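# Load purple-band cartridge into sealant gun, leave on table

## Task

Put the cartridge marked by a wide purple band into the sealant gun so it sits fully forward in the cup of the gun's front ring, with its nozzle sticking out through that ring. The plunger rod can only be drawn back while the small thumb plate on the rod, just behind the handle, is held pushed toward the gun's front. The loaded gun must end up resting on the table by itself, not leaning on or lying on any other object. Then state that you are done.

## Robot and tools

Robot: two arms, left_arm and right_arm, each ending in a dexterous hand (a left hand on left_arm, a right hand on right_arm, mirror images). Each hand has index, middle and ring fingers plus a thumb, driven by sixteen motors. Something may occasionally nudge loose objects.

Scene frame: origin at table-top height, halfway between the nominal arm bases; +z up, +x out across the table, +y toward left_arm. Actual bases: left_arm at (+0.047, +0.283, +0.036) m, right_arm at (-0.014, -0.283, +0.002) m, both yawed very slightly. Reported hand positions and orientations can be a few cm off, more at long reach.

Hand point axes (right hand): +z along straight fingers toward tips, +x across the palm away from the thumb, +y out of the palm's face (palm face at y = -0.062). On the left hand +x points toward the thumb instead. Finger knuckles sit at z = -0.017, straight tips reach about 0.139 m beyond. A rigid mast on the palm side of the wrist (x +0.05 to +0.10, z -0.16 to -0.11, y up to +0.06; x sign flipped on the left hand) can collide with things. The right arm's elbow sags under load, so the hand ends below the commanded height; command higher to compensate.

Tool execute_actions: argument actions is a list of actions; each action is a table of up to 15 rows, each row one control step of 1/30 s; if shorter, the last row is held for the remaining steps. Every row has exactly 48 numbers, each in [-1, 1], covering both arms in one row even if one stays still. Layout: left dx, dy, dz, rx, ry, rz; 16 left hand numbers; left current_limit; left speed; then the same 24 for the right arm. Optional cameras: list of names, ["all"], or [] for none; default is all images only when actions is empty. An unknown camera name invalidates the call.

Arm numbers are offsets, not poses: each row's dx..rz is measured from that arm's Hand target as it was when the action began (not from the previous row), along scene-frame axes, with rotation about the target's position. Scale: 1.0 = 0.6 m for dx, dy, dz and 180 degrees for rx, ry, rz, which form a single rotation vector. Sending the same offset again moves further. Translations longer than 1.0 are shortened. The controller limits commanded orientation to within 40 degrees of the measured one each step, and favours position if both can't be reached. The hand often stops short of its target; an all-zero action re-requests it, and any remaining gap can be sent as an extra offset. Tiny moves may not start. To stop pressing on something, command the target back beyond the hand point.

Hand numbers, in this exact order: index_mcp, index_abd, index_pip, index_dip, middle_mcp, middle_abd, middle_pip, middle_dip, ring_mcp, ring_abd, ring_pip, ring_dip, thumb_cmc, thumb_axl, thumb_mcp, thumb_ipl. Each is an absolute goal angle mapped linearly between its stops (degrees at +1 / at -1; value for straight): _mcp bends at knuckle toward palm (+128/-18; -0.75); _abd swings sideways away from thumb (+60/-60; 0.00); _pip (+108/-29; -0.58); _dip (+117/-21; -0.70); thumb_cmc brings thumb from beside the palm to in front of it (+120/-20; -0.71); thumb_axl twists thumb about its own line (+140/-27; -0.68); thumb_mcp (+109/-69; -0.23); thumb_ipl (+108/-77; -0.17). A 0 is a real goal, not 'unchanged': to keep a hand as is, resend its hand_goal, hand_current_limit and hand_speed. current_limit maps -1..+1 to 0..550 mA (floor 11 mA) for all motors; speed sets goal travel at (speed+1)/2 of 8.5 rad/s. Start values: current_limit +0.4, speed -0.6; settings persist.

Gripping: a finger presses only while its goal lies past the object surface; further past means harder, up to the cap. Motors at 495 mA or more accumulate time; after 5 s they shut down (overload) for 10 s. Avoid that.

Results: end_effector_position (m) and end_effector_quat_wxyz in the scene frame, Hand target (the base for the next offsets), joint positions, velocities, torques (include arm weight; not a reliable contact sign), motor temperatures, some step readings, and per motor hand_goal, hand_measured, hand_current_ma (positive pushes toward -1), hand_state (moving, goal, blocked, overload). MOTOR HOT appears from 85 °C; at 100 °C the arm goes limp for 30-60 s (OVER-TEMPERATURE FAULT). Holding loads, long stretches or pushing into unreachable poses heats motors. During any arm stop, hand commands are dropped.

Tool zoom_image: camera (cam_head_left, cam_head_right, cam_high, cam_low, cam_left_wrist, cam_right_wrist) and region [x0, y0, x1, y1] in image pixels from top-left, at most 504x504, on the newest image of that camera. All images are 672x504; calibration matrices are provided, wrist-camera poses follow their arm joints.

Tool finished_scene: optional scene = 1; ends the scene permanently.

Avoid: dropping or releasing moving parts, knocking anything off the table, hard impacts with fixed or heavy objects, contact or pinching between the two arms or hands, and near-waist-axis wrist positions where small moves swing the whole arm.

Each tool is called after "Request:" in YAML: its name, and indented under it one key for each argument.

## Session

Request:
execute_actions:
  actions: []

Scene clock: 0.00 s.
left_arm: end_effector_position=(+0.6650, -0.2395, +0.3654) hand_goal=(-0.754, +0.000, -0.576, -0.696, -0.754, +0.000, -0.576, -0.696, -0.754, +0.000, -0.576, -0.696, -0.714, -0.678, -0.226, -0.168) hand_measured=(-0.754, +0.000, -0.576, -0.696, -0.754, +0.000, -0.576, -0.696, -0.754, +0.000, -0.576, -0.696, -0.714, -0.678, -0.226, -0.168) hand_current_ma=(+0, +0, +0, +0, +0, +0, +0, +0, +0, +0, +0, +0, +0, +0, +0, +0) hand_state=(goal, goal, goal, goal, goal, goal, goal, goal, goal, goal, goal, goal, goal, goal, goal, goal) hand_current_limit=0.40 hand_speed=-0.60 end_effector_quat_wxyz=(+0.414, +0.720, -0.313, +0.461) | right_arm: end_effector_position=(+0.3856, -0.3709, +0.2808) hand_goal=(-0.754, +0.000, -0.576, -0.696, -0.754, +0.000, -0.576, -0.696, -0.754, +0.000, -0.576, -0.696, -0.714, -0.678, -0.226, -0.168) hand_measured=(-0.754, +0.000, -0.576, -0.696, -0.754, +0.000, -0.576, -0.696, -0.754, +0.000, -0.576, -0.696, -0.714, -0.678, -0.226, -0.168) hand_current_ma=(+0, +0, +0, +0, +0, +0, +0, +0, +0, +0, +0, +0, +0, +0, +0, +0) hand_state=(goal, goal, goal, goal, goal, goal, goal, goal, goal, goal, goal, goal, goal, goal, goal, goal) hand_current_limit=0.40 hand_speed=-0.60 end_effector_quat_wxyz=(+0.642, +0.667, +0.065, +0.372)
Joint positions: left_arm=[-0.445 2.033 1.782 -0.041 0.628 1.425] | right_arm=[0.254 1.594 0.536 1.318 1.163 0.189]
Joint velocities: within noise
Joint torques (N m): no reading
Motor temperatures (°C): left_arm=[32 30 29 32 31 34] | right_arm=[29 28 32 31 31 33]
Heat: left arm: hottest wrist roll 34 °C; right arm: hottest wrist roll 33 °C.
Hand target: left_arm +0.6698, -0.2420, +0.3675; +0.414, +0.716, -0.314, +0.466 | right_arm +0.3883, -0.3703, +0.2855; +0.641, +0.665, +0.058, +0.378

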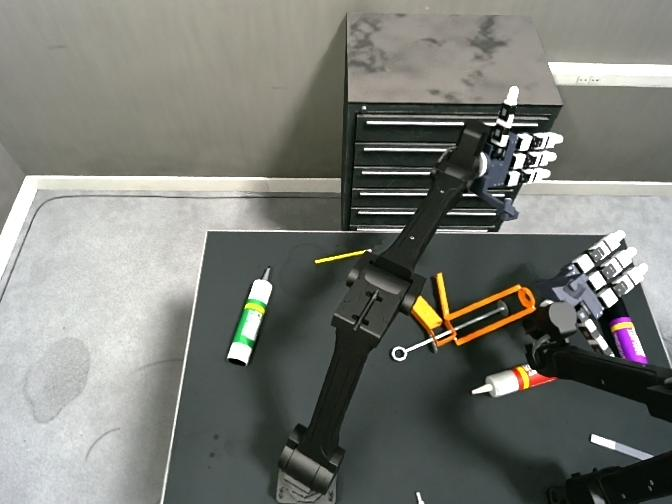

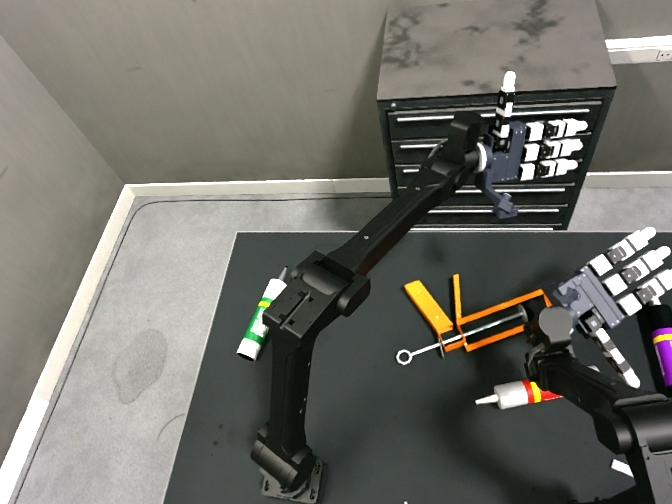

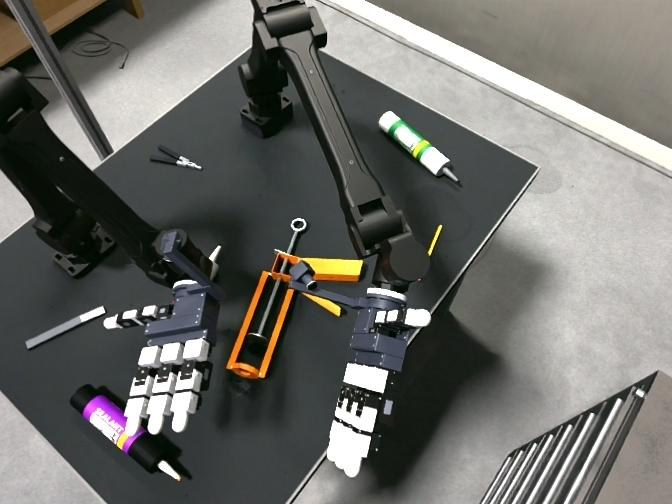

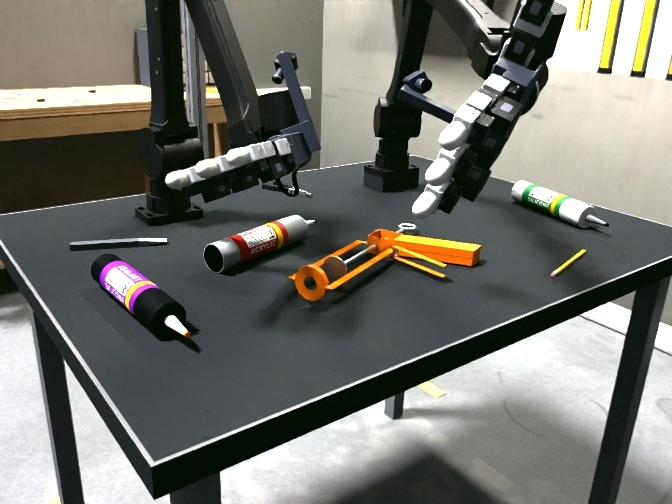

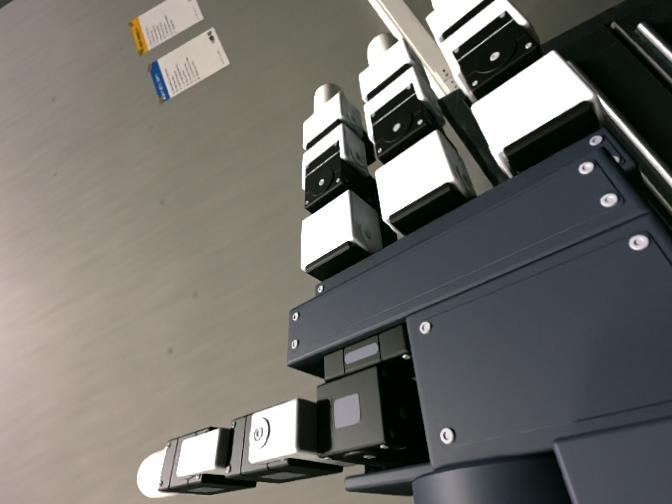

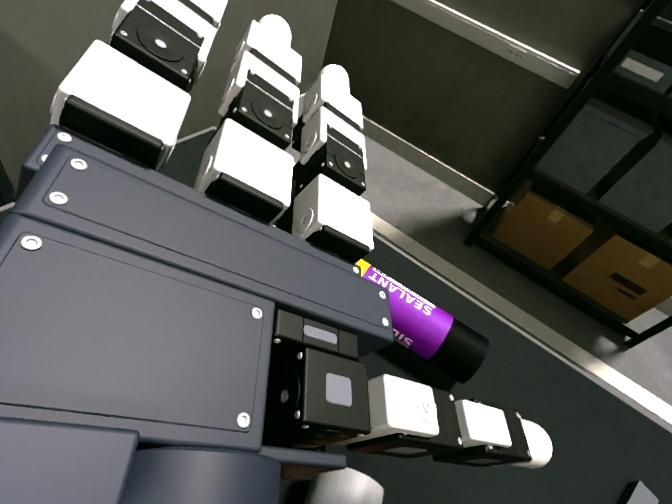

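Request:
zoom_image:
  camera: "cam_high"
  region: [200, 190, 400, 400]

Request:
zoom_image:
  camera: "cam_low"
  region: [260, 190, 500, 330]

Request:
zoom_image:
  camera: "cam_head_right"
  region: [380, 250, 580, 400]

Request:
zoom_image:
  camera: "cam_high"
  region: [0, 290, 240, 504]

Scaled by 2.400 from the camera's 672x504 image, which has a finer 960x720 frame.

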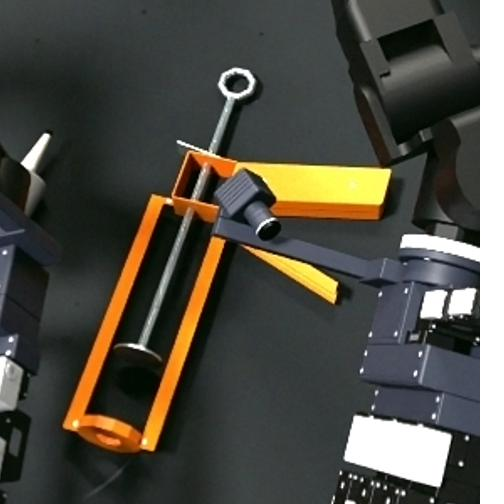

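Scaled by 2.100 from the camera's 672x504 image, which has a finer 960x720 frame.

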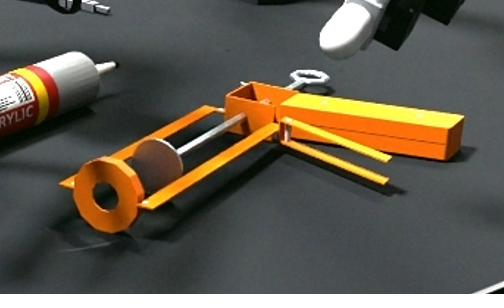

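Scaled by 2.520 from the camera's 672x504 image, which has a finer 960x720 frame.

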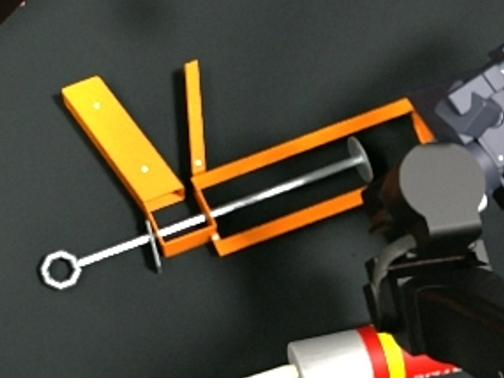

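Scaled by 2.100 from the camera's 672x504 image, which has a finer 960x720 frame.

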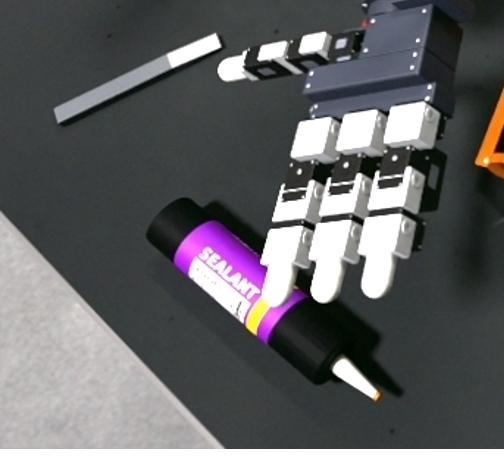

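Request:
zoom_image:
  camera: "cam_low"
  region: [340, 200, 500, 300]

Request:
zoom_image:
  camera: "cam_high"
  region: [250, 200, 350, 300]

Request:
zoom_image:
  camera: "cam_head_right"
  region: [385, 290, 505, 380]

Request:
zoom_image:
  camera: "cam_low"
  region: [280, 220, 400, 320]

Request:
zoom_image:
  camera: "cam_low"
  region: [80, 240, 210, 350]

Scaled by 3.150 from the camera's 672x504 image, which has a finer 960x720 frame.

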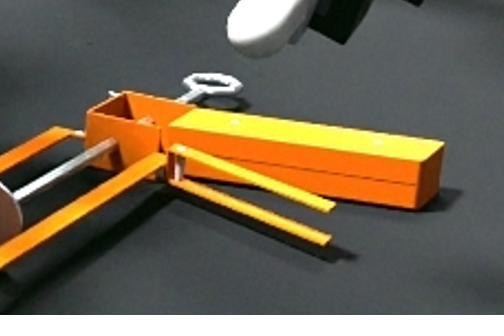

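Scaled by 5.040 from the camera's 672x504 image, which has a finer 960x720 frame.

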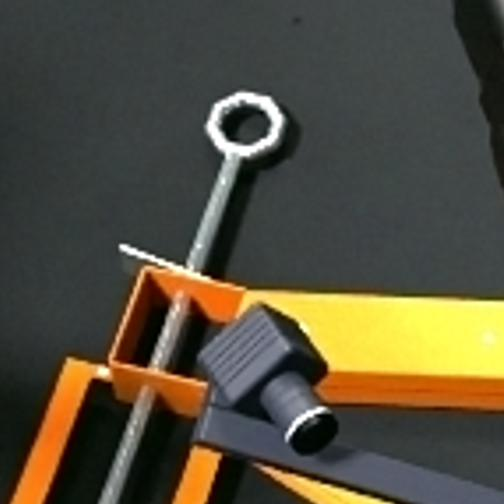

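Scaled by 4.200 from the camera's 672x504 image, which has a finer 960x720 frame.

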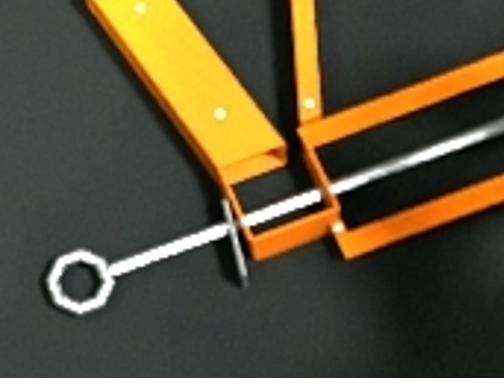

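Scaled by 4.200 from the camera's 672x504 image, which has a finer 960x720 frame.

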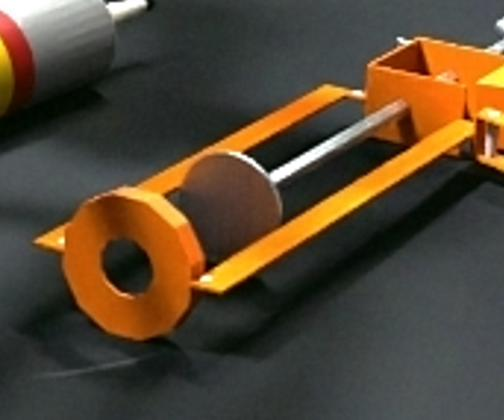

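Scaled by 3.877 from the camera's 672x504 image, which has a finer 960x720 frame.

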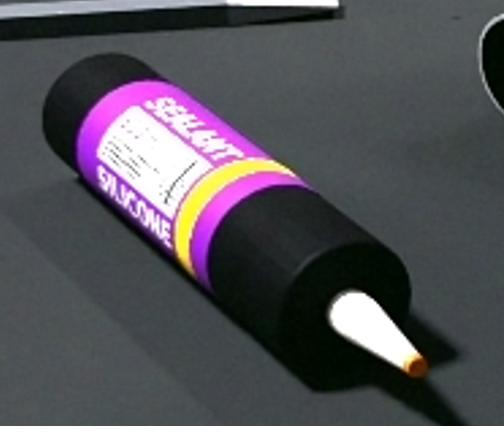

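Request:
execute_actions:
  actions:
    - [[-0.1,0.13,0.0,0.03,0.05,0.045,-0.75,0,-0.58,-0.7,-0.75,0,-0.58,-0.7,-0.75,0,-0.58,-0.7,-0.71,-0.68,-0.23,-0.17,0.4,-0.6,0,0,0,0,0,0,-0.75,0,-0.58,-0.7,-0.75,0,-0.58,-0.7,-0.75,0,-0.58,-0.7,-0.71,-0.68,-0.23,-0.17,0.4,-0.6]]
  cameras: []

Scene clock: 398.57 s.
left_arm: end_effector_position=(+0.6050, -0.1711, +0.3788) hand_goal=(-0.750, +0.000, -0.580, -0.700, -0.750, +0.000, -0.580, -0.700, -0.750, +0.000, -0.580, -0.700, -0.710, -0.680, -0.230, -0.170) hand_measured=(-0.754, +0.002, -0.578, -0.698, -0.754, +0.002, -0.578, -0.698, -0.754, +0.002, -0.578, -0.698, -0.714, -0.678, -0.226, -0.168) hand_current_ma=(-14, +7, +5, +7, -14, +7, +5, +8, -14, +6, +5, +8, -16, +8, +18, +9) hand_state=(goal, goal, goal, goal, goal, goal, goal, goal, goal, goal, goal, goal, goal, goal, goal, goal) hand_current_limit=0.40 hand_speed=-0.60 end_effector_quat_wxyz=(+0.371, +0.779, -0.263, +0.431) | right_arm: end_effector_position=(+0.3856, -0.3709, +0.2808) hand_goal=(-0.750, +0.000, -0.580, -0.700, -0.750, +0.000, -0.580, -0.700, -0.750, +0.000, -0.580, -0.700, -0.710, -0.680, -0.230, -0.170) hand_measured=(-0.760, +0.000, -0.580, -0.698, -0.762, +0.000, -0.580, -0.698, -0.760, +0.000, -0.580, -0.698, -0.718, -0.678, -0.228, -0.168) hand_current_ma=(-3, +0, +0, +0, -3, +0, +0, +0, -3, +0, +0, +0, -2, +0, +0, +0) hand_state=(goal, goal, goal, goal, goal, goal, goal, goal, goal, goal, goal, goal, goal, goal, goal, goal) hand_current_limit=0.40 hand_speed=-0.60 end_effector_quat_wxyz=(+0.642, +0.667, +0.065, +0.372)
Joint positions: left_arm=[-0.414 1.743 1.459 -0.138 0.533 1.409] | right_arm=[0.254 1.594 0.536 1.318 1.163 0.189]
Joint torques (N m): left_arm=[2.02 -19.66 9.8 2.21 0.13 -0.06] | right_arm=[0.26 -7.47 5.82 1.61 -0.2 -0.26]
Motor temperatures (°C): left_arm=[30 41 52 29 29 30] | right_arm=[29 29 37 30 28 29]
Heat: left arm: hottest elbow 52 °C; right arm: hottest elbow 37 °C.
Hand target: left_arm +0.6096, -0.1641, +0.3675; +0.369, +0.790, -0.251, +0.421 | right_arm +0.3883, -0.3703, +0.2855; +0.641, +0.665, +0.058, +0.378
Off the commanded pose: left_arm 0.014 m, 2 deg | right_arm 0.005 m, 1 deg.
Step readings (end_effector_position of left_arm | right_arm):
0: (+0.6650, -0.2395, +0.3654) | (+0.3856, -0.3709, +0.2808)
1: (+0.6651, -0.2395, +0.3650) | (+0.3856, -0.3709, +0.2808)
2: (+0.6648, -0.2383, +0.3622) | (+0.3856, -0.3709, +0.2808)
4: (+0.6536, -0.2274, +0.3518) | (+0.3856, -0.3709, +0.2808)
8: (+0.6213, -0.2006, +0.3382) | (+0.3856, -0.3709, +0.2808)
15: (+0.6075, -0.1770, +0.3748) | (+0.3856, -0.3709, +0.2808)
No camera images: "cameras" was empty.

Request:
execute_actions:
  actions:
    - [[-0.093,0.121,0.0,0.038,0.069,0.058,-0.75,0,-0.58,-0.7,-0.75,0,-0.58,-0.7,-0.75,0,-0.58,-0.7,-0.71,-0.68,-0.23,-0.17,0.4,-0.6,0,0,0,0,0,0,-0.75,0,-0.58,-0.7,-0.75,0,-0.58,-0.7,-0.75,0,-0.58,-0.7,-0.71,-0.68,-0.23,-0.17,0.4,-0.6]]
    - [[-0.093,0.121,0.0,0.038,0.069,0.058,-0.75,0,-0.58,-0.7,-0.75,0,-0.58,-0.7,-0.75,0,-0.58,-0.7,-0.71,-0.68,-0.23,-0.17,0.4,-0.6,0,0,0,0,0,0,-0.75,0,-0.58,-0.7,-0.75,0,-0.58,-0.7,-0.75,0,-0.58,-0.7,-0.71,-0.68,-0.23,-0.17,0.4,-0.6]]
    - [[-0.093,0.121,0.0,0.038,0.069,0.058,-0.75,0,-0.58,-0.7,-0.75,0,-0.58,-0.7,-0.75,0,-0.58,-0.7,-0.71,-0.68,-0.23,-0.17,0.4,-0.6,0,0,0,0,0,0,-0.75,0,-0.58,-0.7,-0.75,0,-0.58,-0.7,-0.75,0,-0.58,-0.7,-0.71,-0.68,-0.23,-0.17,0.4,-0.6]]
    - [[-0.093,0.121,0.0,0.038,0.069,0.058,-0.75,0,-0.58,-0.7,-0.75,0,-0.58,-0.7,-0.75,0,-0.58,-0.7,-0.71,-0.68,-0.23,-0.17,0.4,-0.6,0,0,0,0,0,0,-0.75,0,-0.58,-0.7,-0.75,0,-0.58,-0.7,-0.75,0,-0.58,-0.7,-0.71,-0.68,-0.23,-0.17,0.4,-0.6]]
    - [[-0.093,0.121,0.0,0.038,0.069,0.058,-0.75,0,-0.58,-0.7,-0.75,0,-0.58,-0.7,-0.75,0,-0.58,-0.7,-0.71,-0.68,-0.23,-0.17,0.4,-0.6,0,0,0,0,0,0,-0.75,0,-0.58,-0.7,-0.75,0,-0.58,-0.7,-0.75,0,-0.58,-0.7,-0.71,-0.68,-0.23,-0.17,0.4,-0.6]]
  cameras: ["cam_high","cam_head_left"]

Scene clock: 416.23 s.
left_arm: end_effector_position=(+0.3315, +0.1945, +0.3725) hand_goal=(-0.750, +0.000, -0.580, -0.700, -0.750, +0.000, -0.580, -0.700, -0.750, +0.000, -0.580, -0.700, -0.710, -0.680, -0.230, -0.170) hand_measured=(-0.750, +0.002, -0.578, -0.698, -0.750, +0.002, -0.578, -0.698, -0.750, +0.002, -0.578, -0.698, -0.712, -0.678, -0.226, -0.168) hand_current_ma=(+2, +6, +5, +7, +2, +6, +4, +8, +1, +6, +5, +8, -4, +8, +18, +9) hand_state=(goal, goal, goal, goal, goal, goal, goal, goal, goal, goal, goal, goal, goal, goal, goal, goal) hand_current_limit=0.40 hand_speed=-0.60 end_effector_quat_wxyz=(+0.041, +0.974, +0.206, +0.085) | right_arm: end_effector_position=(+0.3856, -0.3709, +0.2808) hand_goal=(-0.750, +0.000, -0.580, -0.700, -0.750, +0.000, -0.580, -0.700, -0.750, +0.000, -0.580, -0.700, -0.710, -0.680, -0.230, -0.170) hand_measured=(-0.760, +0.000, -0.580, -0.698, -0.762, +0.000, -0.580, -0.698, -0.760, +0.000, -0.580, -0.698, -0.718, -0.678, -0.228, -0.168) hand_current_ma=(-3, +0, +0, +0, -3, +0, +0, +0, -3, +0, +0, +0, -2, +0, +0, +0) hand_state=(goal, goal, goal, goal, goal, goal, goal, goal, goal, goal, goal, goal, goal, goal, goal, goal) hand_current_limit=0.40 hand_speed=-0.60 end_effector_quat_wxyz=(+0.642, +0.667, +0.065, +0.372)
Joint positions: left_arm=[-0.012 0.839 1.129 -1.674 0.034 1.091] | right_arm=[0.254 1.594 0.536 1.318 1.163 0.189]
Joint torques (N m): left_arm=[2.02 -2.2 8.99 0.65 -0.09 0.24] | right_arm=[0.26 -7.47 5.82 1.61 -0.2 -0.26]
Heat: left arm: hottest elbow 52 °C; right arm: hottest elbow 37 °C.
Hand target: left_arm +0.3306, +0.1988, +0.3675; +0.002, +0.977, +0.212, +0.000 | right_arm +0.3883, -0.3703, +0.2855; +0.641, +0.665, +0.058, +0.378
Off the commanded pose: left_arm 0.007 m, 11 deg | right_arm 0.005 m, 1 deg.
joint sent to its limit (left arm) — joint 4 (wrist pitch), lower limit. The joint targets are off in orientation, not in position.
Step readings (end_effector_position of left_arm | right_arm):
0: (+0.6050, -0.1711, +0.3788) | (+0.3856, -0.3709, +0.2808)
1: (+0.6051, -0.1709, +0.3774) | (+0.3856, -0.3709, +0.2808)
2: (+0.6058, -0.1679, +0.3731) | (+0.3856, -0.3709, +0.2808)
4: (+0.5951, -0.1559, +0.3594) | (+0.3856, -0.3709, +0.2808)
8: (+0.5636, -0.1215, +0.3411) | (+0.3856, -0.3709, +0.2808)
15: (+0.5520, -0.1001, +0.3754) | (+0.3856, -0.3709, +0.2808)
16: (+0.5511, -0.0990, +0.3780) | (+0.3856, -0.3709, +0.2808)
17: (+0.5508, -0.0947, +0.3765) | (+0.3856, -0.3709, +0.2808)
19: (+0.5403, -0.0817, +0.3669) | (+0.3856, -0.3709, +0.2808)
23: (+0.5079, -0.0474, +0.3551) | (+0.3856, -0.3709, +0.2808)
30: (+0.4941, -0.0266, +0.3730) | (+0.3856, -0.3709, +0.2808)
31: (+0.4937, -0.0258, +0.3721) | (+0.3856, -0.3709, +0.2808)
32: (+0.4929, -0.0210, +0.3675) | (+0.3856, -0.3709, +0.2808)
34: (+0.4826, -0.0079, +0.3562) | (+0.3856, -0.3709, +0.2808)
38: (+0.4546, +0.0257, +0.3535) | (+0.3856, -0.3709, +0.2808)
45: (+0.4361, +0.0467, +0.3671) | (+0.3856, -0.3709, +0.2808)
46: (+0.4354, +0.0475, +0.3660) | (+0.3856, -0.3709, +0.2808)
47: (+0.4333, +0.0532, +0.3607) | (+0.3856, -0.3709, +0.2808)
49: (+0.4206, +0.0676, +0.3503) | (+0.3856, -0.3709, +0.2808)
53: (+0.3945, +0.1016, +0.3453) | (+0.3856, -0.3709, +0.2808)
60: (+0.3773, +0.1201, +0.3485) | (+0.3856, -0.3709, +0.2808)
61: (+0.3766, +0.1212, +0.3479) | (+0.3856, -0.3709, +0.2808)
62: (+0.3748, +0.1264, +0.3457) | (+0.3856, -0.3709, +0.2808)
64: (+0.3659, +0.1405, +0.3436) | (+0.3856, -0.3709, +0.2808)
68: (+0.3464, +0.1741, +0.3555) | (+0.3856, -0.3709, +0.2808)
75: (+0.3315, +0.1927, +0.3727) | (+0.3856, -0.3709, +0.2808)
Images, in order (width x height): cam_head_left 672x504, cam_high 672x504.

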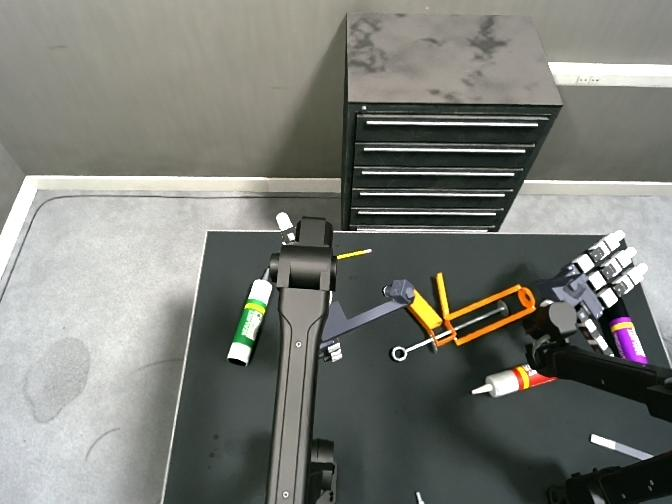

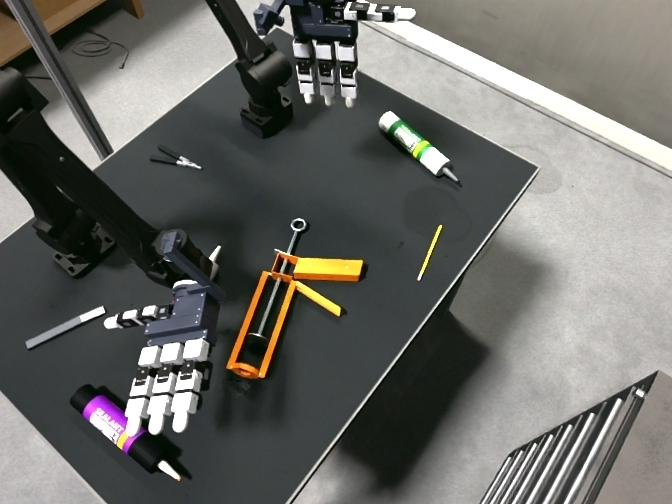

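Request:
zoom_image:
  camera: "cam_high"
  region: [220, 210, 380, 390]

Request:
zoom_image:
  camera: "cam_head_left"
  region: [380, 250, 560, 380]

Scaled by 2.800 from the camera's 672x504 image, which has a finer 960x720 frame.

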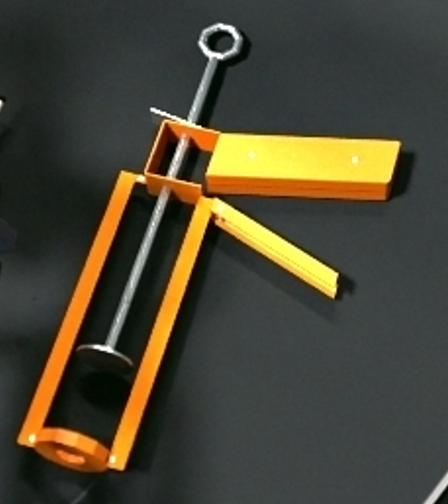

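Scaled by 2.800 from the camera's 672x504 image, which has a finer 960x720 frame.

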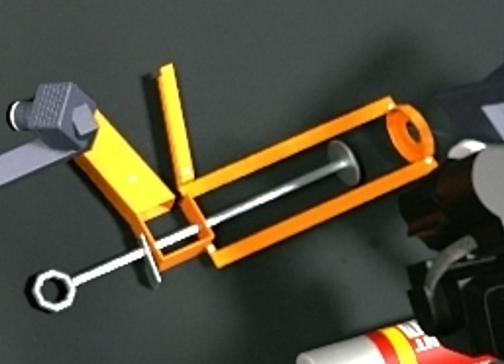

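Request:
execute_actions:
  actions:
    - [[0,0,0,0,0,0,-0.75,0,-0.58,-0.7,-0.75,0,-0.58,-0.7,-0.75,0,-0.58,-0.7,-0.71,-0.68,-0.23,-0.17,0.4,-0.6,0.017,0.069,0.01,0.1167,0.0787,0.0279,-0.75,0,-0.58,-0.7,-0.75,0,-0.58,-0.7,-0.75,0,-0.58,-0.7,-0.71,-0.68,-0.23,-0.17,0.4,-0.6]]
    - [[0,0,0,0,0,0,-0.75,0,-0.58,-0.7,-0.75,0,-0.58,-0.7,-0.75,0,-0.58,-0.7,-0.71,-0.68,-0.23,-0.17,0.4,-0.6,0.017,0.069,0.01,0.1167,0.0787,0.0279,-0.75,0,-0.58,-0.7,-0.75,0,-0.58,-0.7,-0.75,0,-0.58,-0.7,-0.71,-0.68,-0.23,-0.17,0.4,-0.6]]
    - [[0,0,0,0,0,0,-0.75,0,-0.58,-0.7,-0.75,0,-0.58,-0.7,-0.75,0,-0.58,-0.7,-0.71,-0.68,-0.23,-0.17,0.4,-0.6,0.017,0.069,0.01,0.1167,0.0787,0.0279,-0.75,0,-0.58,-0.7,-0.75,0,-0.58,-0.7,-0.75,0,-0.58,-0.7,-0.71,-0.68,-0.23,-0.17,0.4,-0.6]]
  cameras: ["cam_high"]

Scene clock: 523.03 s.
left_arm: end_effector_position=(+0.3314, +0.1946, +0.3725) hand_goal=(-0.750, +0.000, -0.580, -0.700, -0.750, +0.000, -0.580, -0.700, -0.750, +0.000, -0.580, -0.700, -0.710, -0.680, -0.230, -0.170) hand_measured=(-0.750, +0.002, -0.578, -0.698, -0.750, +0.002, -0.578, -0.698, -0.750, +0.002, -0.578, -0.698, -0.712, -0.678, -0.226, -0.168) hand_current_ma=(+2, +6, +5, +7, +2, +6, +4, +8, +1, +6, +5, +8, -4, +8, +18, +9) hand_state=(goal, goal, goal, goal, goal, goal, goal, goal, goal, goal, goal, goal, goal, goal, goal, goal) hand_current_limit=0.40 hand_speed=-0.60 end_effector_quat_wxyz=(+0.041, +0.974, +0.205, +0.085) | right_arm: end_effector_position=(+0.4096, -0.2488, +0.2863) hand_goal=(-0.750, +0.000, -0.580, -0.700, -0.750, +0.000, -0.580, -0.700, -0.750, +0.000, -0.580, -0.700, -0.710, -0.680, -0.230, -0.170) hand_measured=(-0.754, +0.000, -0.580, -0.698, -0.754, +0.000, -0.580, -0.698, -0.754, +0.000, -0.580, -0.698, -0.716, -0.678, -0.228, -0.168) hand_current_ma=(-1, +0, +0, +0, -1, +0, +0, +0, +0, +0, +0, +0, -1, +0, +0, +0) hand_state=(goal, goal, goal, goal, goal, goal, goal, goal, goal, goal, goal, goal, goal, goal, goal, goal) hand_current_limit=0.40 hand_speed=-0.60 end_effector_quat_wxyz=(+0.106, +0.966, +0.166, +0.167)
Joint positions: left_arm=[-0.011 0.839 1.129 -1.674 0.034 1.094] | right_arm=[0.42 1.294 1.258 -1.245 0.278 1.58]
Joint torques (N m): left_arm=[2.14 -2.84 9.18 0.68 -0.11 0.22] | right_arm=[-0.03 -6.83 11.45 0.5 0.32 -0.1]
Motor temperatures (°C): left_arm=[29 35 50 28 28 29] | right_arm=[29 30 37 30 28 29]
Heat: left arm: hottest elbow 50 °C; right arm: hottest elbow 37 °C.
Hand target: left_arm +0.3306, +0.1989, +0.3674; +0.002, +0.977, +0.212, +0.000 | right_arm +0.4189, -0.2462, +0.3035; +0.096, +0.968, +0.153, +0.174
Off the commanded pose: left_arm 0.007 m, 11 deg | right_arm 0.020 m, 2 deg.
joint sent to its limit (left arm) — joint 4 (wrist pitch), lower limit. The joint targets are off in orientation, not in position.
Step readings (end_effector_position of left_arm | right_arm):
0: (+0.3315, +0.1944, +0.3725) | (+0.3856, -0.3709, +0.2808)
1: (+0.3315, +0.1944, +0.3725) | (+0.3856, -0.3710, +0.2804)
2: (+0.3315, +0.1944, +0.3725) | (+0.3858, -0.3699, +0.2787)
4: (+0.3315, +0.1945, +0.3725) | (+0.3860, -0.3636, +0.2750)
8: (+0.3314, +0.1945, +0.3725) | (+0.3898, -0.3395, +0.2794)
15: (+0.3314, +0.1946, +0.3725) | (+0.3944, -0.3291, +0.2828)
16: (+0.3314, +0.1946, +0.3725) | (+0.3944, -0.3296, +0.2817)
17: (+0.3314, +0.1946, +0.3725) | (+0.3955, -0.3279, +0.2803)
19: (+0.3314, +0.1946, +0.3725) | (+0.3981, -0.3216, +0.2778)
23: (+0.3314, +0.1946, +0.3725) | (+0.4023, -0.2982, +0.2771)
30: (+0.3314, +0.1946, +0.3725) | (+0.4030, -0.2870, +0.2824)
31: (+0.3314, +0.1946, +0.3725) | (+0.4032, -0.2865, +0.2823)
32: (+0.3314, +0.1946, +0.3725) | (+0.4049, -0.2836, +0.2799)
34: (+0.3314, +0.1946, +0.3725) | (+0.4068, -0.2737, +0.2732)
38: (+0.3314, +0.1946, +0.3725) | (+0.4026, -0.2489, +0.2749)
45: (+0.3314, +0.1946, +0.3725) | (+0.4117, -0.2408, +0.3067)
Images, in order (width x height): cam_high 672x504.

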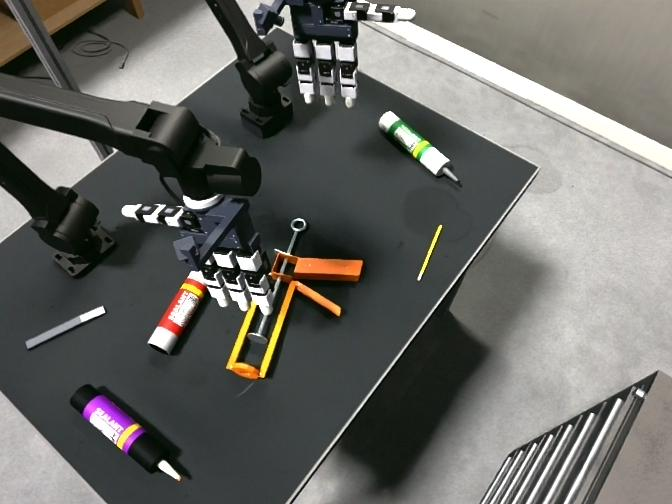

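Request:
execute_actions:
  actions:
    - [[0,0,0,0,0,0,-0.75,0,-0.58,-0.7,-0.75,0,-0.58,-0.7,-0.75,0,-0.58,-0.7,-0.71,-0.68,-0.23,-0.17,0.4,-0.6,0.017,0.069,0.01,0.1167,0.0787,0.0279,-0.75,0,-0.58,-0.7,-0.75,0,-0.58,-0.7,-0.75,0,-0.58,-0.7,-0.71,-0.68,-0.23,-0.17,0.4,-0.6]]
    - [[0,0,0,0,0,0,-0.75,0,-0.58,-0.7,-0.75,0,-0.58,-0.7,-0.75,0,-0.58,-0.7,-0.71,-0.68,-0.23,-0.17,0.4,-0.6,0.017,0.069,0.0,0.1167,0.0787,0.0279,-0.75,0,-0.58,-0.7,-0.75,0,-0.58,-0.7,-0.75,0,-0.58,-0.7,-0.71,-0.68,-0.23,-0.17,0.4,-0.6]]
    - [[0,0,0,0,0,0,-0.75,0,-0.58,-0.7,-0.75,0,-0.58,-0.7,-0.75,0,-0.58,-0.7,-0.71,-0.68,-0.23,-0.17,0.4,-0.6,0.017,0.05,0.0,0.1167,0.0787,0.0279,-0.75,0,-0.58,-0.7,-0.75,0,-0.58,-0.7,-0.75,0,-0.58,-0.7,-0.71,-0.68,-0.23,-0.17,0.4,-0.6]]
  cameras: ["cam_high", "cam_low"]

Scene clock: 538.13 s.
left_arm: end_effector_position=(+0.3314, +0.1946, +0.3725) hand_goal=(-0.750, +0.000, -0.580, -0.700, -0.750, +0.000, -0.580, -0.700, -0.750, +0.000, -0.580, -0.700, -0.710, -0.680, -0.230, -0.170) hand_measured=(-0.750, +0.002, -0.578, -0.698, -0.750, +0.002, -0.578, -0.698, -0.750, +0.002, -0.578, -0.698, -0.712, -0.678, -0.226, -0.168) hand_current_ma=(+2, +6, +5, +7, +2, +6, +4, +8, +1, +6, +5, +8, -4, +8, +18, +9) hand_state=(goal, goal, goal, goal, goal, goal, goal, goal, goal, goal, goal, goal, goal, goal, goal, goal) hand_current_limit=0.40 hand_speed=-0.60 end_effector_quat_wxyz=(+0.041, +0.974, +0.205, +0.085) | right_arm: end_effector_position=(+0.4418, -0.1347, +0.3014) hand_goal=(-0.750, +0.000, -0.580, -0.700, -0.750, +0.000, -0.580, -0.700, -0.750, +0.000, -0.580, -0.700, -0.710, -0.680, -0.230, -0.170) hand_measured=(-0.740, +0.000, -0.578, -0.698, -0.740, +0.000, -0.578, -0.698, -0.740, +0.000, -0.578, -0.698, -0.706, -0.678, -0.226, -0.168) hand_current_ma=(+3, +0, +0, +0, +3, +0, +0, +0, +3, +0, +0, +0, +1, +0, +0, +0) hand_state=(goal, goal, goal, goal, goal, goal, goal, goal, goal, goal, goal, goal, goal, goal, goal, goal) hand_current_limit=0.40 hand_speed=-0.60 end_effector_quat_wxyz=(-0.473, +0.873, +0.118, +0.007)
Joint positions: left_arm=[-0.011 0.839 1.129 -1.674 0.034 1.094] | right_arm=[0.142 1.6 1.691 -1.672 -0.985 1.41]
Joint torques (N m): left_arm=[2.32 -2.55 9.13 0.76 -0.1 0.2] | right_arm=[0.26 -9.88 9.84 -0.05 -1.13 -0.15]
Motor temperatures (°C): left_arm=[29 34 50 28 28 29] | right_arm=[29 29 42 30 28 29]
Heat: left arm: hottest elbow 50 °C; right arm: hottest elbow 42 °C.
Hand target: left_arm +0.3306, +0.1989, +0.3674; +0.002, +0.977, +0.212, +0.000 | right_arm +0.4495, -0.1334, +0.3095; -0.491, +0.845, +0.182, -0.106
Off the commanded pose: left_arm 0.007 m, 11 deg | right_arm 0.011 m, 15 deg.
joint sent to its limit (left arm) — joint 4 (wrist pitch), lower limit. The joint targets are off in orientation, not in position.
joint sent to its limit (right arm) — joint 4 (wrist pitch), lower limit. The joint targets are off in orientation, not in position.
Step readings (end_effector_position of left_arm | right_arm):
0: (+0.3314, +0.1946, +0.3725) | (+0.4095, -0.2488, +0.2863)
1: (+0.3314, +0.1946, +0.3725) | (+0.4093, -0.2475, +0.2857)
2: (+0.3314, +0.1946, +0.3725) | (+0.4070, -0.2388, +0.2813)
4: (+0.3314, +0.1946, +0.3725) | (+0.4035, -0.2221, +0.2776)
8: (+0.3314, +0.1946, +0.3725) | (+0.4130, -0.2000, +0.2970)
15: (+0.3314, +0.1946, +0.3725) | (+0.4182, -0.2073, +0.3020)
16: (+0.3314, +0.1946, +0.3725) | (+0.4180, -0.2070, +0.3000)
17: (+0.3314, +0.1946, +0.3725) | (+0.4153, -0.1983, +0.2964)
19: (+0.3314, +0.1946, +0.3725) | (+0.4129, -0.1784, +0.2947)
23: (+0.3314, +0.1946, +0.3725) | (+0.4247, -0.1583, +0.3017)
30: (+0.3314, +0.1946, +0.3725) | (+0.4285, -0.1663, +0.2956)
31: (+0.3314, +0.1946, +0.3725) | (+0.4283, -0.1652, +0.2956)
32: (+0.3314, +0.1946, +0.3725) | (+0.4269, -0.1566, +0.2971)
34: (+0.3314, +0.1946, +0.3725) | (+0.4267, -0.1391, +0.3028)
38: (+0.3314, +0.1946, +0.3725) | (+0.4330, -0.1282, +0.3091)
45: (+0.3314, +0.1946, +0.3725) | (+0.4416, -0.1357, +0.3018)
Images, in order (width x height): cam_high 672x504, cam_low 672x504.

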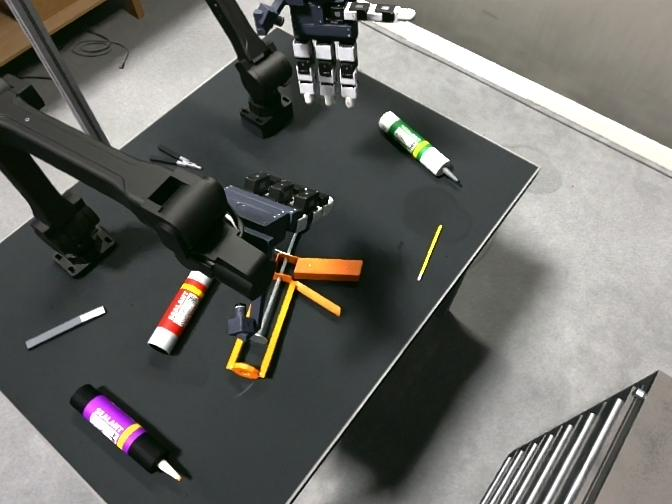

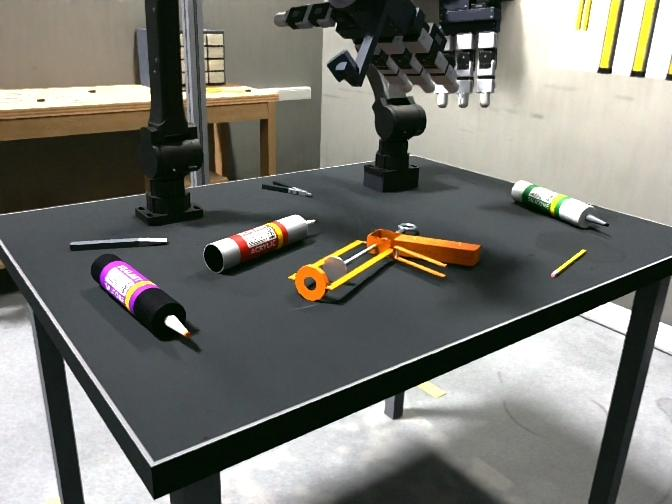

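Request:
execute_actions:
  actions:
    - [[0,0,0,0,0,0,-0.75,0,-0.58,-0.7,-0.75,0,-0.58,-0.7,-0.75,0,-0.58,-0.7,-0.71,-0.68,-0.23,-0.17,0.4,-0.6,-0.028,0.057,-0.083,0,0,0,-0.75,0,0.1,-0.7,-0.75,0,0.2,-0.2,-0.75,0,0.2,-0.2,0.0,-0.68,0.0,0.05,0.4,-0.4]]
    - [[0,0,0,0,0,0,-0.75,0,-0.58,-0.7,-0.75,0,-0.58,-0.7,-0.75,0,-0.58,-0.7,-0.71,-0.68,-0.23,-0.17,0.4,-0.6,-0.028,0.057,-0.083,0,0,0,-0.75,0,0.6,-0.7,-0.75,0,0.97,0.17,-0.75,0,0.97,0.17,0.5,-0.68,0.0,0.05,0.4,-0.4]]
    - [[0,0,0,0,0,0,-0.75,0,-0.58,-0.7,-0.75,0,-0.58,-0.7,-0.75,0,-0.58,-0.7,-0.71,-0.68,-0.23,-0.17,0.4,-0.6,-0.028,0.057,-0.083,0,0,0,-0.75,0,0.6,-0.7,-0.75,0,0.97,0.17,-0.75,0,0.97,0.17,0.9,-0.68,0.0,0.05,0.4,-0.4]]
  cameras: ["cam_high", "cam_low", "cam_head_left"]

Scene clock: 561.40 s.
left_arm: end_effector_position=(+0.3314, +0.1946, +0.3725) hand_goal=(-0.750, +0.000, -0.580, -0.700, -0.750, +0.000, -0.580, -0.700, -0.750, +0.000, -0.580, -0.700, -0.710, -0.680, -0.230, -0.170) hand_measured=(-0.750, +0.002, -0.578, -0.698, -0.750, +0.002, -0.578, -0.698, -0.750, +0.002, -0.578, -0.698, -0.712, -0.678, -0.226, -0.168) hand_current_ma=(+2, +6, +5, +7, +2, +6, +4, +8, +1, +6, +5, +8, -4, +8, +18, +9) hand_state=(goal, goal, goal, goal, goal, goal, goal, goal, goal, goal, goal, goal, goal, goal, goal, goal) hand_current_limit=0.40 hand_speed=-0.60 end_effector_quat_wxyz=(+0.041, +0.974, +0.205, +0.085) | right_arm: end_effector_position=(+0.3962, -0.0306, +0.1605) hand_goal=(-0.750, +0.000, +0.600, -0.700, -0.750, +0.000, +0.970, +0.170, -0.750, +0.000, +0.970, +0.170, +0.900, -0.680, +0.000, +0.050) hand_measured=(-0.740, +0.000, +0.596, -0.698, -0.740, +0.000, +0.966, +0.166, -0.740, +0.000, +0.964, +0.166, +0.894, -0.678, +0.000, +0.048) hand_current_ma=(+3, +0, +0, +0, +3, +0, -1, +0, +2, +0, -1, +0, -1, +0, +0, +0) hand_state=(goal, goal, goal, goal, goal, goal, goal, goal, goal, goal, goal, goal, goal, goal, goal, goal) hand_current_limit=0.40 hand_speed=-0.40 end_effector_quat_wxyz=(-0.491, +0.844, +0.187, -0.108)
Joint positions: left_arm=[-0.011 0.839 1.129 -1.674 0.034 1.094] | right_arm=[0.36 1.731 1.459 -1.477 -1.044 1.364]
Joint torques (N m): left_arm=[2.26 -2.49 9.06 0.72 -0.05 0.2] | right_arm=[-0.32 -11.58 7.25 0.31 -0.99 -0.05]
Heat: left arm: hottest elbow 50 °C; right arm: hottest elbow 43 °C.
Hand target: left_arm +0.3306, +0.1989, +0.3674; +0.002, +0.977, +0.212, +0.000 | right_arm +0.3991, -0.0309, +0.1600; -0.492, +0.845, +0.182, -0.107
Off the commanded pose: left_arm 0.007 m, 11 deg | right_arm 0.003 m, 1 deg.
joint sent to its limit (left arm) — joint 4 (wrist pitch), lower limit. The joint targets are off in orientation, not in position.
Step readings (end_effector_position of left_arm | right_arm):
0: (+0.3314, +0.1946, +0.3725) | (+0.4418, -0.1347, +0.3015)
1: (+0.3314, +0.1946, +0.3725) | (+0.4418, -0.1346, +0.3015)
2: (+0.3314, +0.1946, +0.3725) | (+0.4416, -0.1329, +0.3014)
4: (+0.3314, +0.1946, +0.3725) | (+0.4399, -0.1282, +0.2982)
8: (+0.3314, +0.1946, +0.3725) | (+0.4318, -0.1133, +0.2797)
15: (+0.3314, +0.1946, +0.3725) | (+0.4297, -0.0990, +0.2576)
16: (+0.3314, +0.1946, +0.3725) | (+0.4298, -0.0990, +0.2572)
17: (+0.3314, +0.1946, +0.3725) | (+0.4291, -0.0977, +0.2565)
19: (+0.3314, +0.1946, +0.3725) | (+0.4258, -0.0937, +0.2520)
23: (+0.3314, +0.1946, +0.3725) | (+0.4169, -0.0805, +0.2306)
30: (+0.3314, +0.1946, +0.3725) | (+0.4124, -0.0656, +0.2073)
31: (+0.3314, +0.1946, +0.3725) | (+0.4123, -0.0655, +0.2070)
32: (+0.3314, +0.1946, +0.3725) | (+0.4125, -0.0637, +0.2050)
34: (+0.3314, +0.1946, +0.3725) | (+0.4126, -0.0589, +0.1958)
38: (+0.3314, +0.1946, +0.3725) | (+0.4016, -0.0475, +0.1699)
45: (+0.3314, +0.1946, +0.3725) | (+0.3955, -0.0309, +0.1606)
Images, in order (width x height): cam_head_left 672x504, cam_high 672x504, cam_low 672x504.

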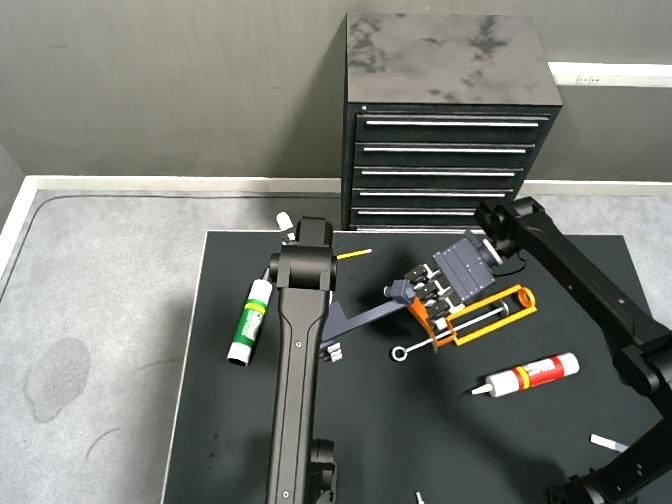

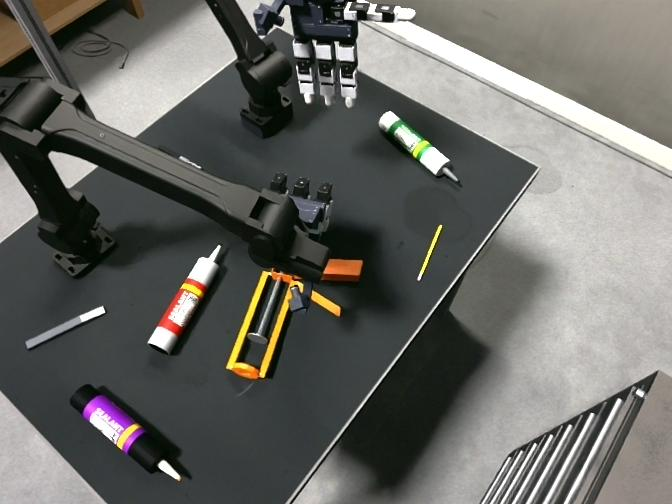

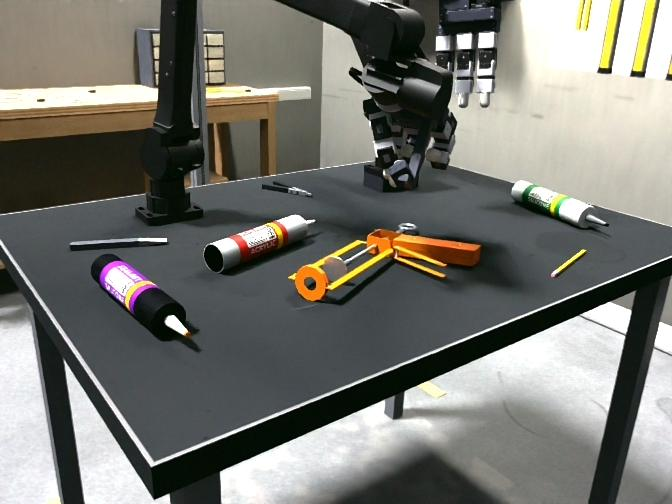

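Request:
execute_actions:
  actions: []
  cameras: ["cam_head_right", "cam_right_wrist", "cam_left_wrist", "cam_low"]

Request:
zoom_image:
  camera: "cam_head_right"
  region: [370, 200, 570, 380]

Request:
zoom_image:
  camera: "cam_low"
  region: [280, 120, 500, 300]

Scene clock: 565.83 s.
left_arm: end_effector_position=(+0.3314, +0.1946, +0.3725) hand_goal=(-0.750, +0.000, -0.580, -0.700, -0.750, +0.000, -0.580, -0.700, -0.750, +0.000, -0.580, -0.700, -0.710, -0.680, -0.230, -0.170) hand_measured=(-0.750, +0.002, -0.578, -0.698, -0.750, +0.002, -0.578, -0.698, -0.750, +0.002, -0.578, -0.698, -0.712, -0.678, -0.226, -0.168) hand_current_ma=(+2, +6, +5, +7, +2, +6, +4, +8, +1, +6, +5, +8, -4, +8, +18, +9) hand_state=(goal, goal, goal, goal, goal, goal, goal, goal, goal, goal, goal, goal, goal, goal, goal, goal) hand_current_limit=0.40 hand_speed=-0.60 end_effector_quat_wxyz=(+0.041, +0.974, +0.205, +0.085) | right_arm: end_effector_position=(+0.3962, -0.0306, +0.1605) hand_goal=(-0.750, +0.000, +0.600, -0.700, -0.750, +0.000, +0.970, +0.170, -0.750, +0.000, +0.970, +0.170, +0.900, -0.680, +0.000, +0.050) hand_measured=(-0.740, +0.000, +0.596, -0.698, -0.740, +0.000, +0.966, +0.166, -0.740, +0.000, +0.964, +0.166, +0.894, -0.678, +0.000, +0.048) hand_current_ma=(+3, +0, +0, +0, +3, +0, -1, +0, +2, +0, -1, +0, -1, +0, +0, +0) hand_state=(goal, goal, goal, goal, goal, goal, goal, goal, goal, goal, goal, goal, goal, goal, goal, goal) hand_current_limit=0.40 hand_speed=-0.40 end_effector_quat_wxyz=(-0.491, +0.844, +0.186, -0.108)
Joint positions: left_arm=[-0.011 0.839 1.129 -1.674 0.034 1.094] | right_arm=[0.36 1.731 1.459 -1.477 -1.044 1.364]
Joint velocities: within noise
Joint torques (N m): left_arm=[2.26 -2.14 9.14 0.7 -0.08 0.21] | right_arm=[-0.03 -11.52 7.27 0.31 -0.98 -0.05]
Motor temperatures (°C): left_arm=[29 34 49 28 28 29] | right_arm=[29 30 43 29 30 29]
Heat: left arm: hottest elbow 49 °C; right arm: hottest elbow 43 °C.
Hand target: left_arm +0.3306, +0.1989, +0.3674; +0.002, +0.977, +0.212, +0.000 | right_arm +0.3991, -0.0309, +0.1600; -0.492, +0.845, +0.182, -0.106
Off the commanded pose: left_arm 0.007 m, 11 deg | right_arm 0.003 m, 1 deg.
camera_calibration:
cam_left_wrist: T_world_to_cam=[[-0.939577, 0.306215, -0.153063, 0.274061], [0.0752476, 0.620906, 0.780265, -0.495681], [0.333966, 0.721601, -0.60643, 0.0957414], [0, 0, 0, 1]] pos_world=[0.262825, 0.154763, 0.486772]
cam_right_wrist: T_world_to_cam=[[-0.560088, -0.629064, -0.539054, 0.317309], [-0.137698, -0.570949, 0.809356, -0.156413], [-0.816909, 0.527537, 0.233161, 0.421112], [0, 0, 0, 1]] pos_world=[0.500194, -0.111848, 0.199454]
Images, in order (width x height): cam_head_right 672x504, cam_low 672x504, cam_left_wrist 672x504, cam_right_wrist 672x504.

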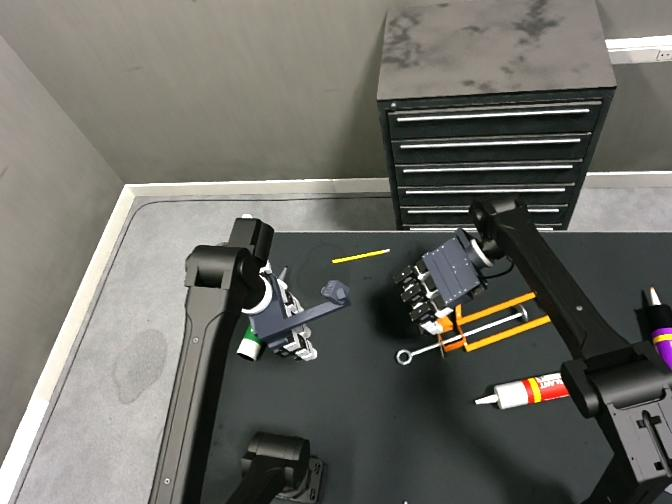

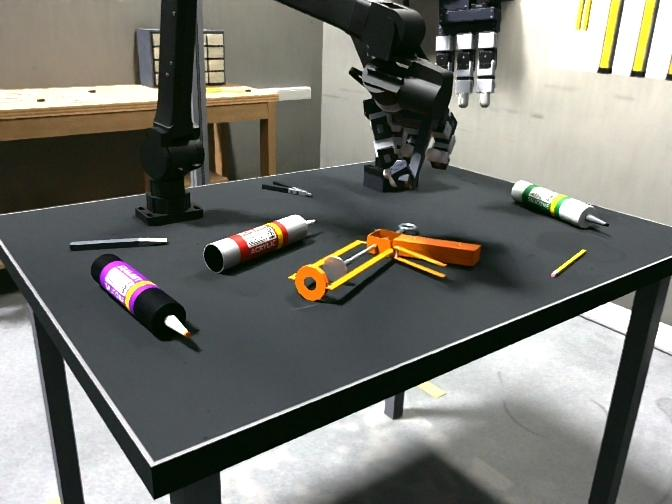

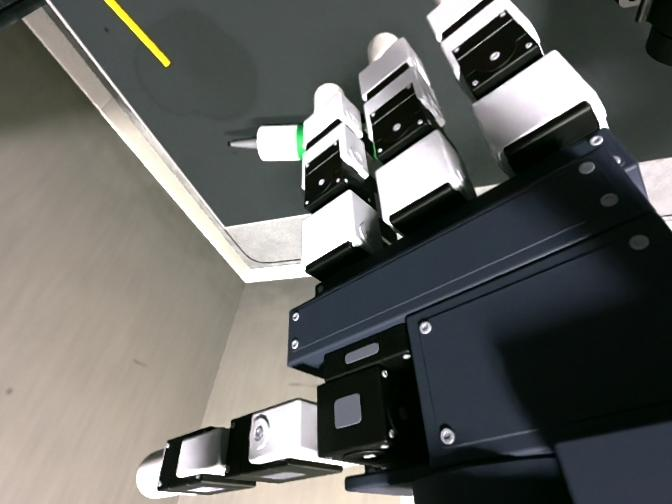

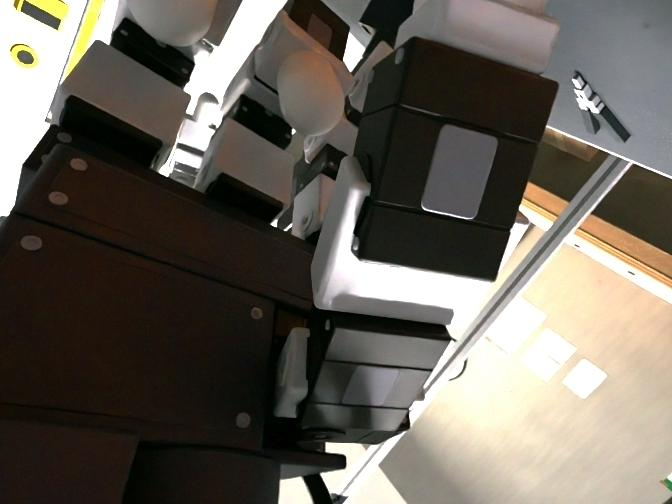

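Scaled by 2.520 from the camera's 672x504 image, which has a finer 960x720 frame.

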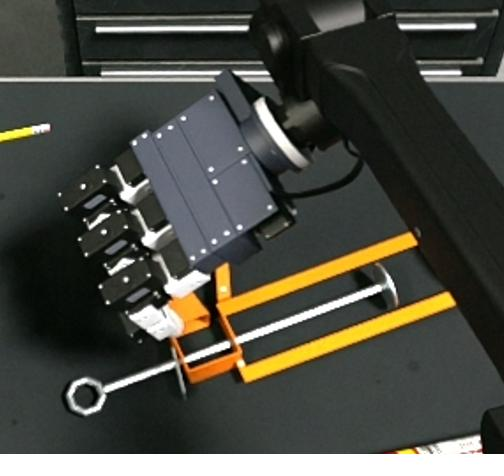

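Scaled by 2.291 from the camera's 672x504 image, which has a finer 960x720 frame.

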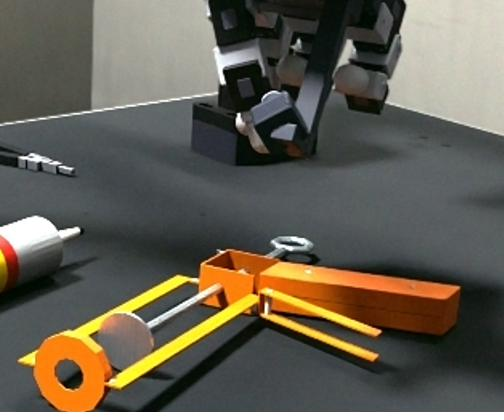

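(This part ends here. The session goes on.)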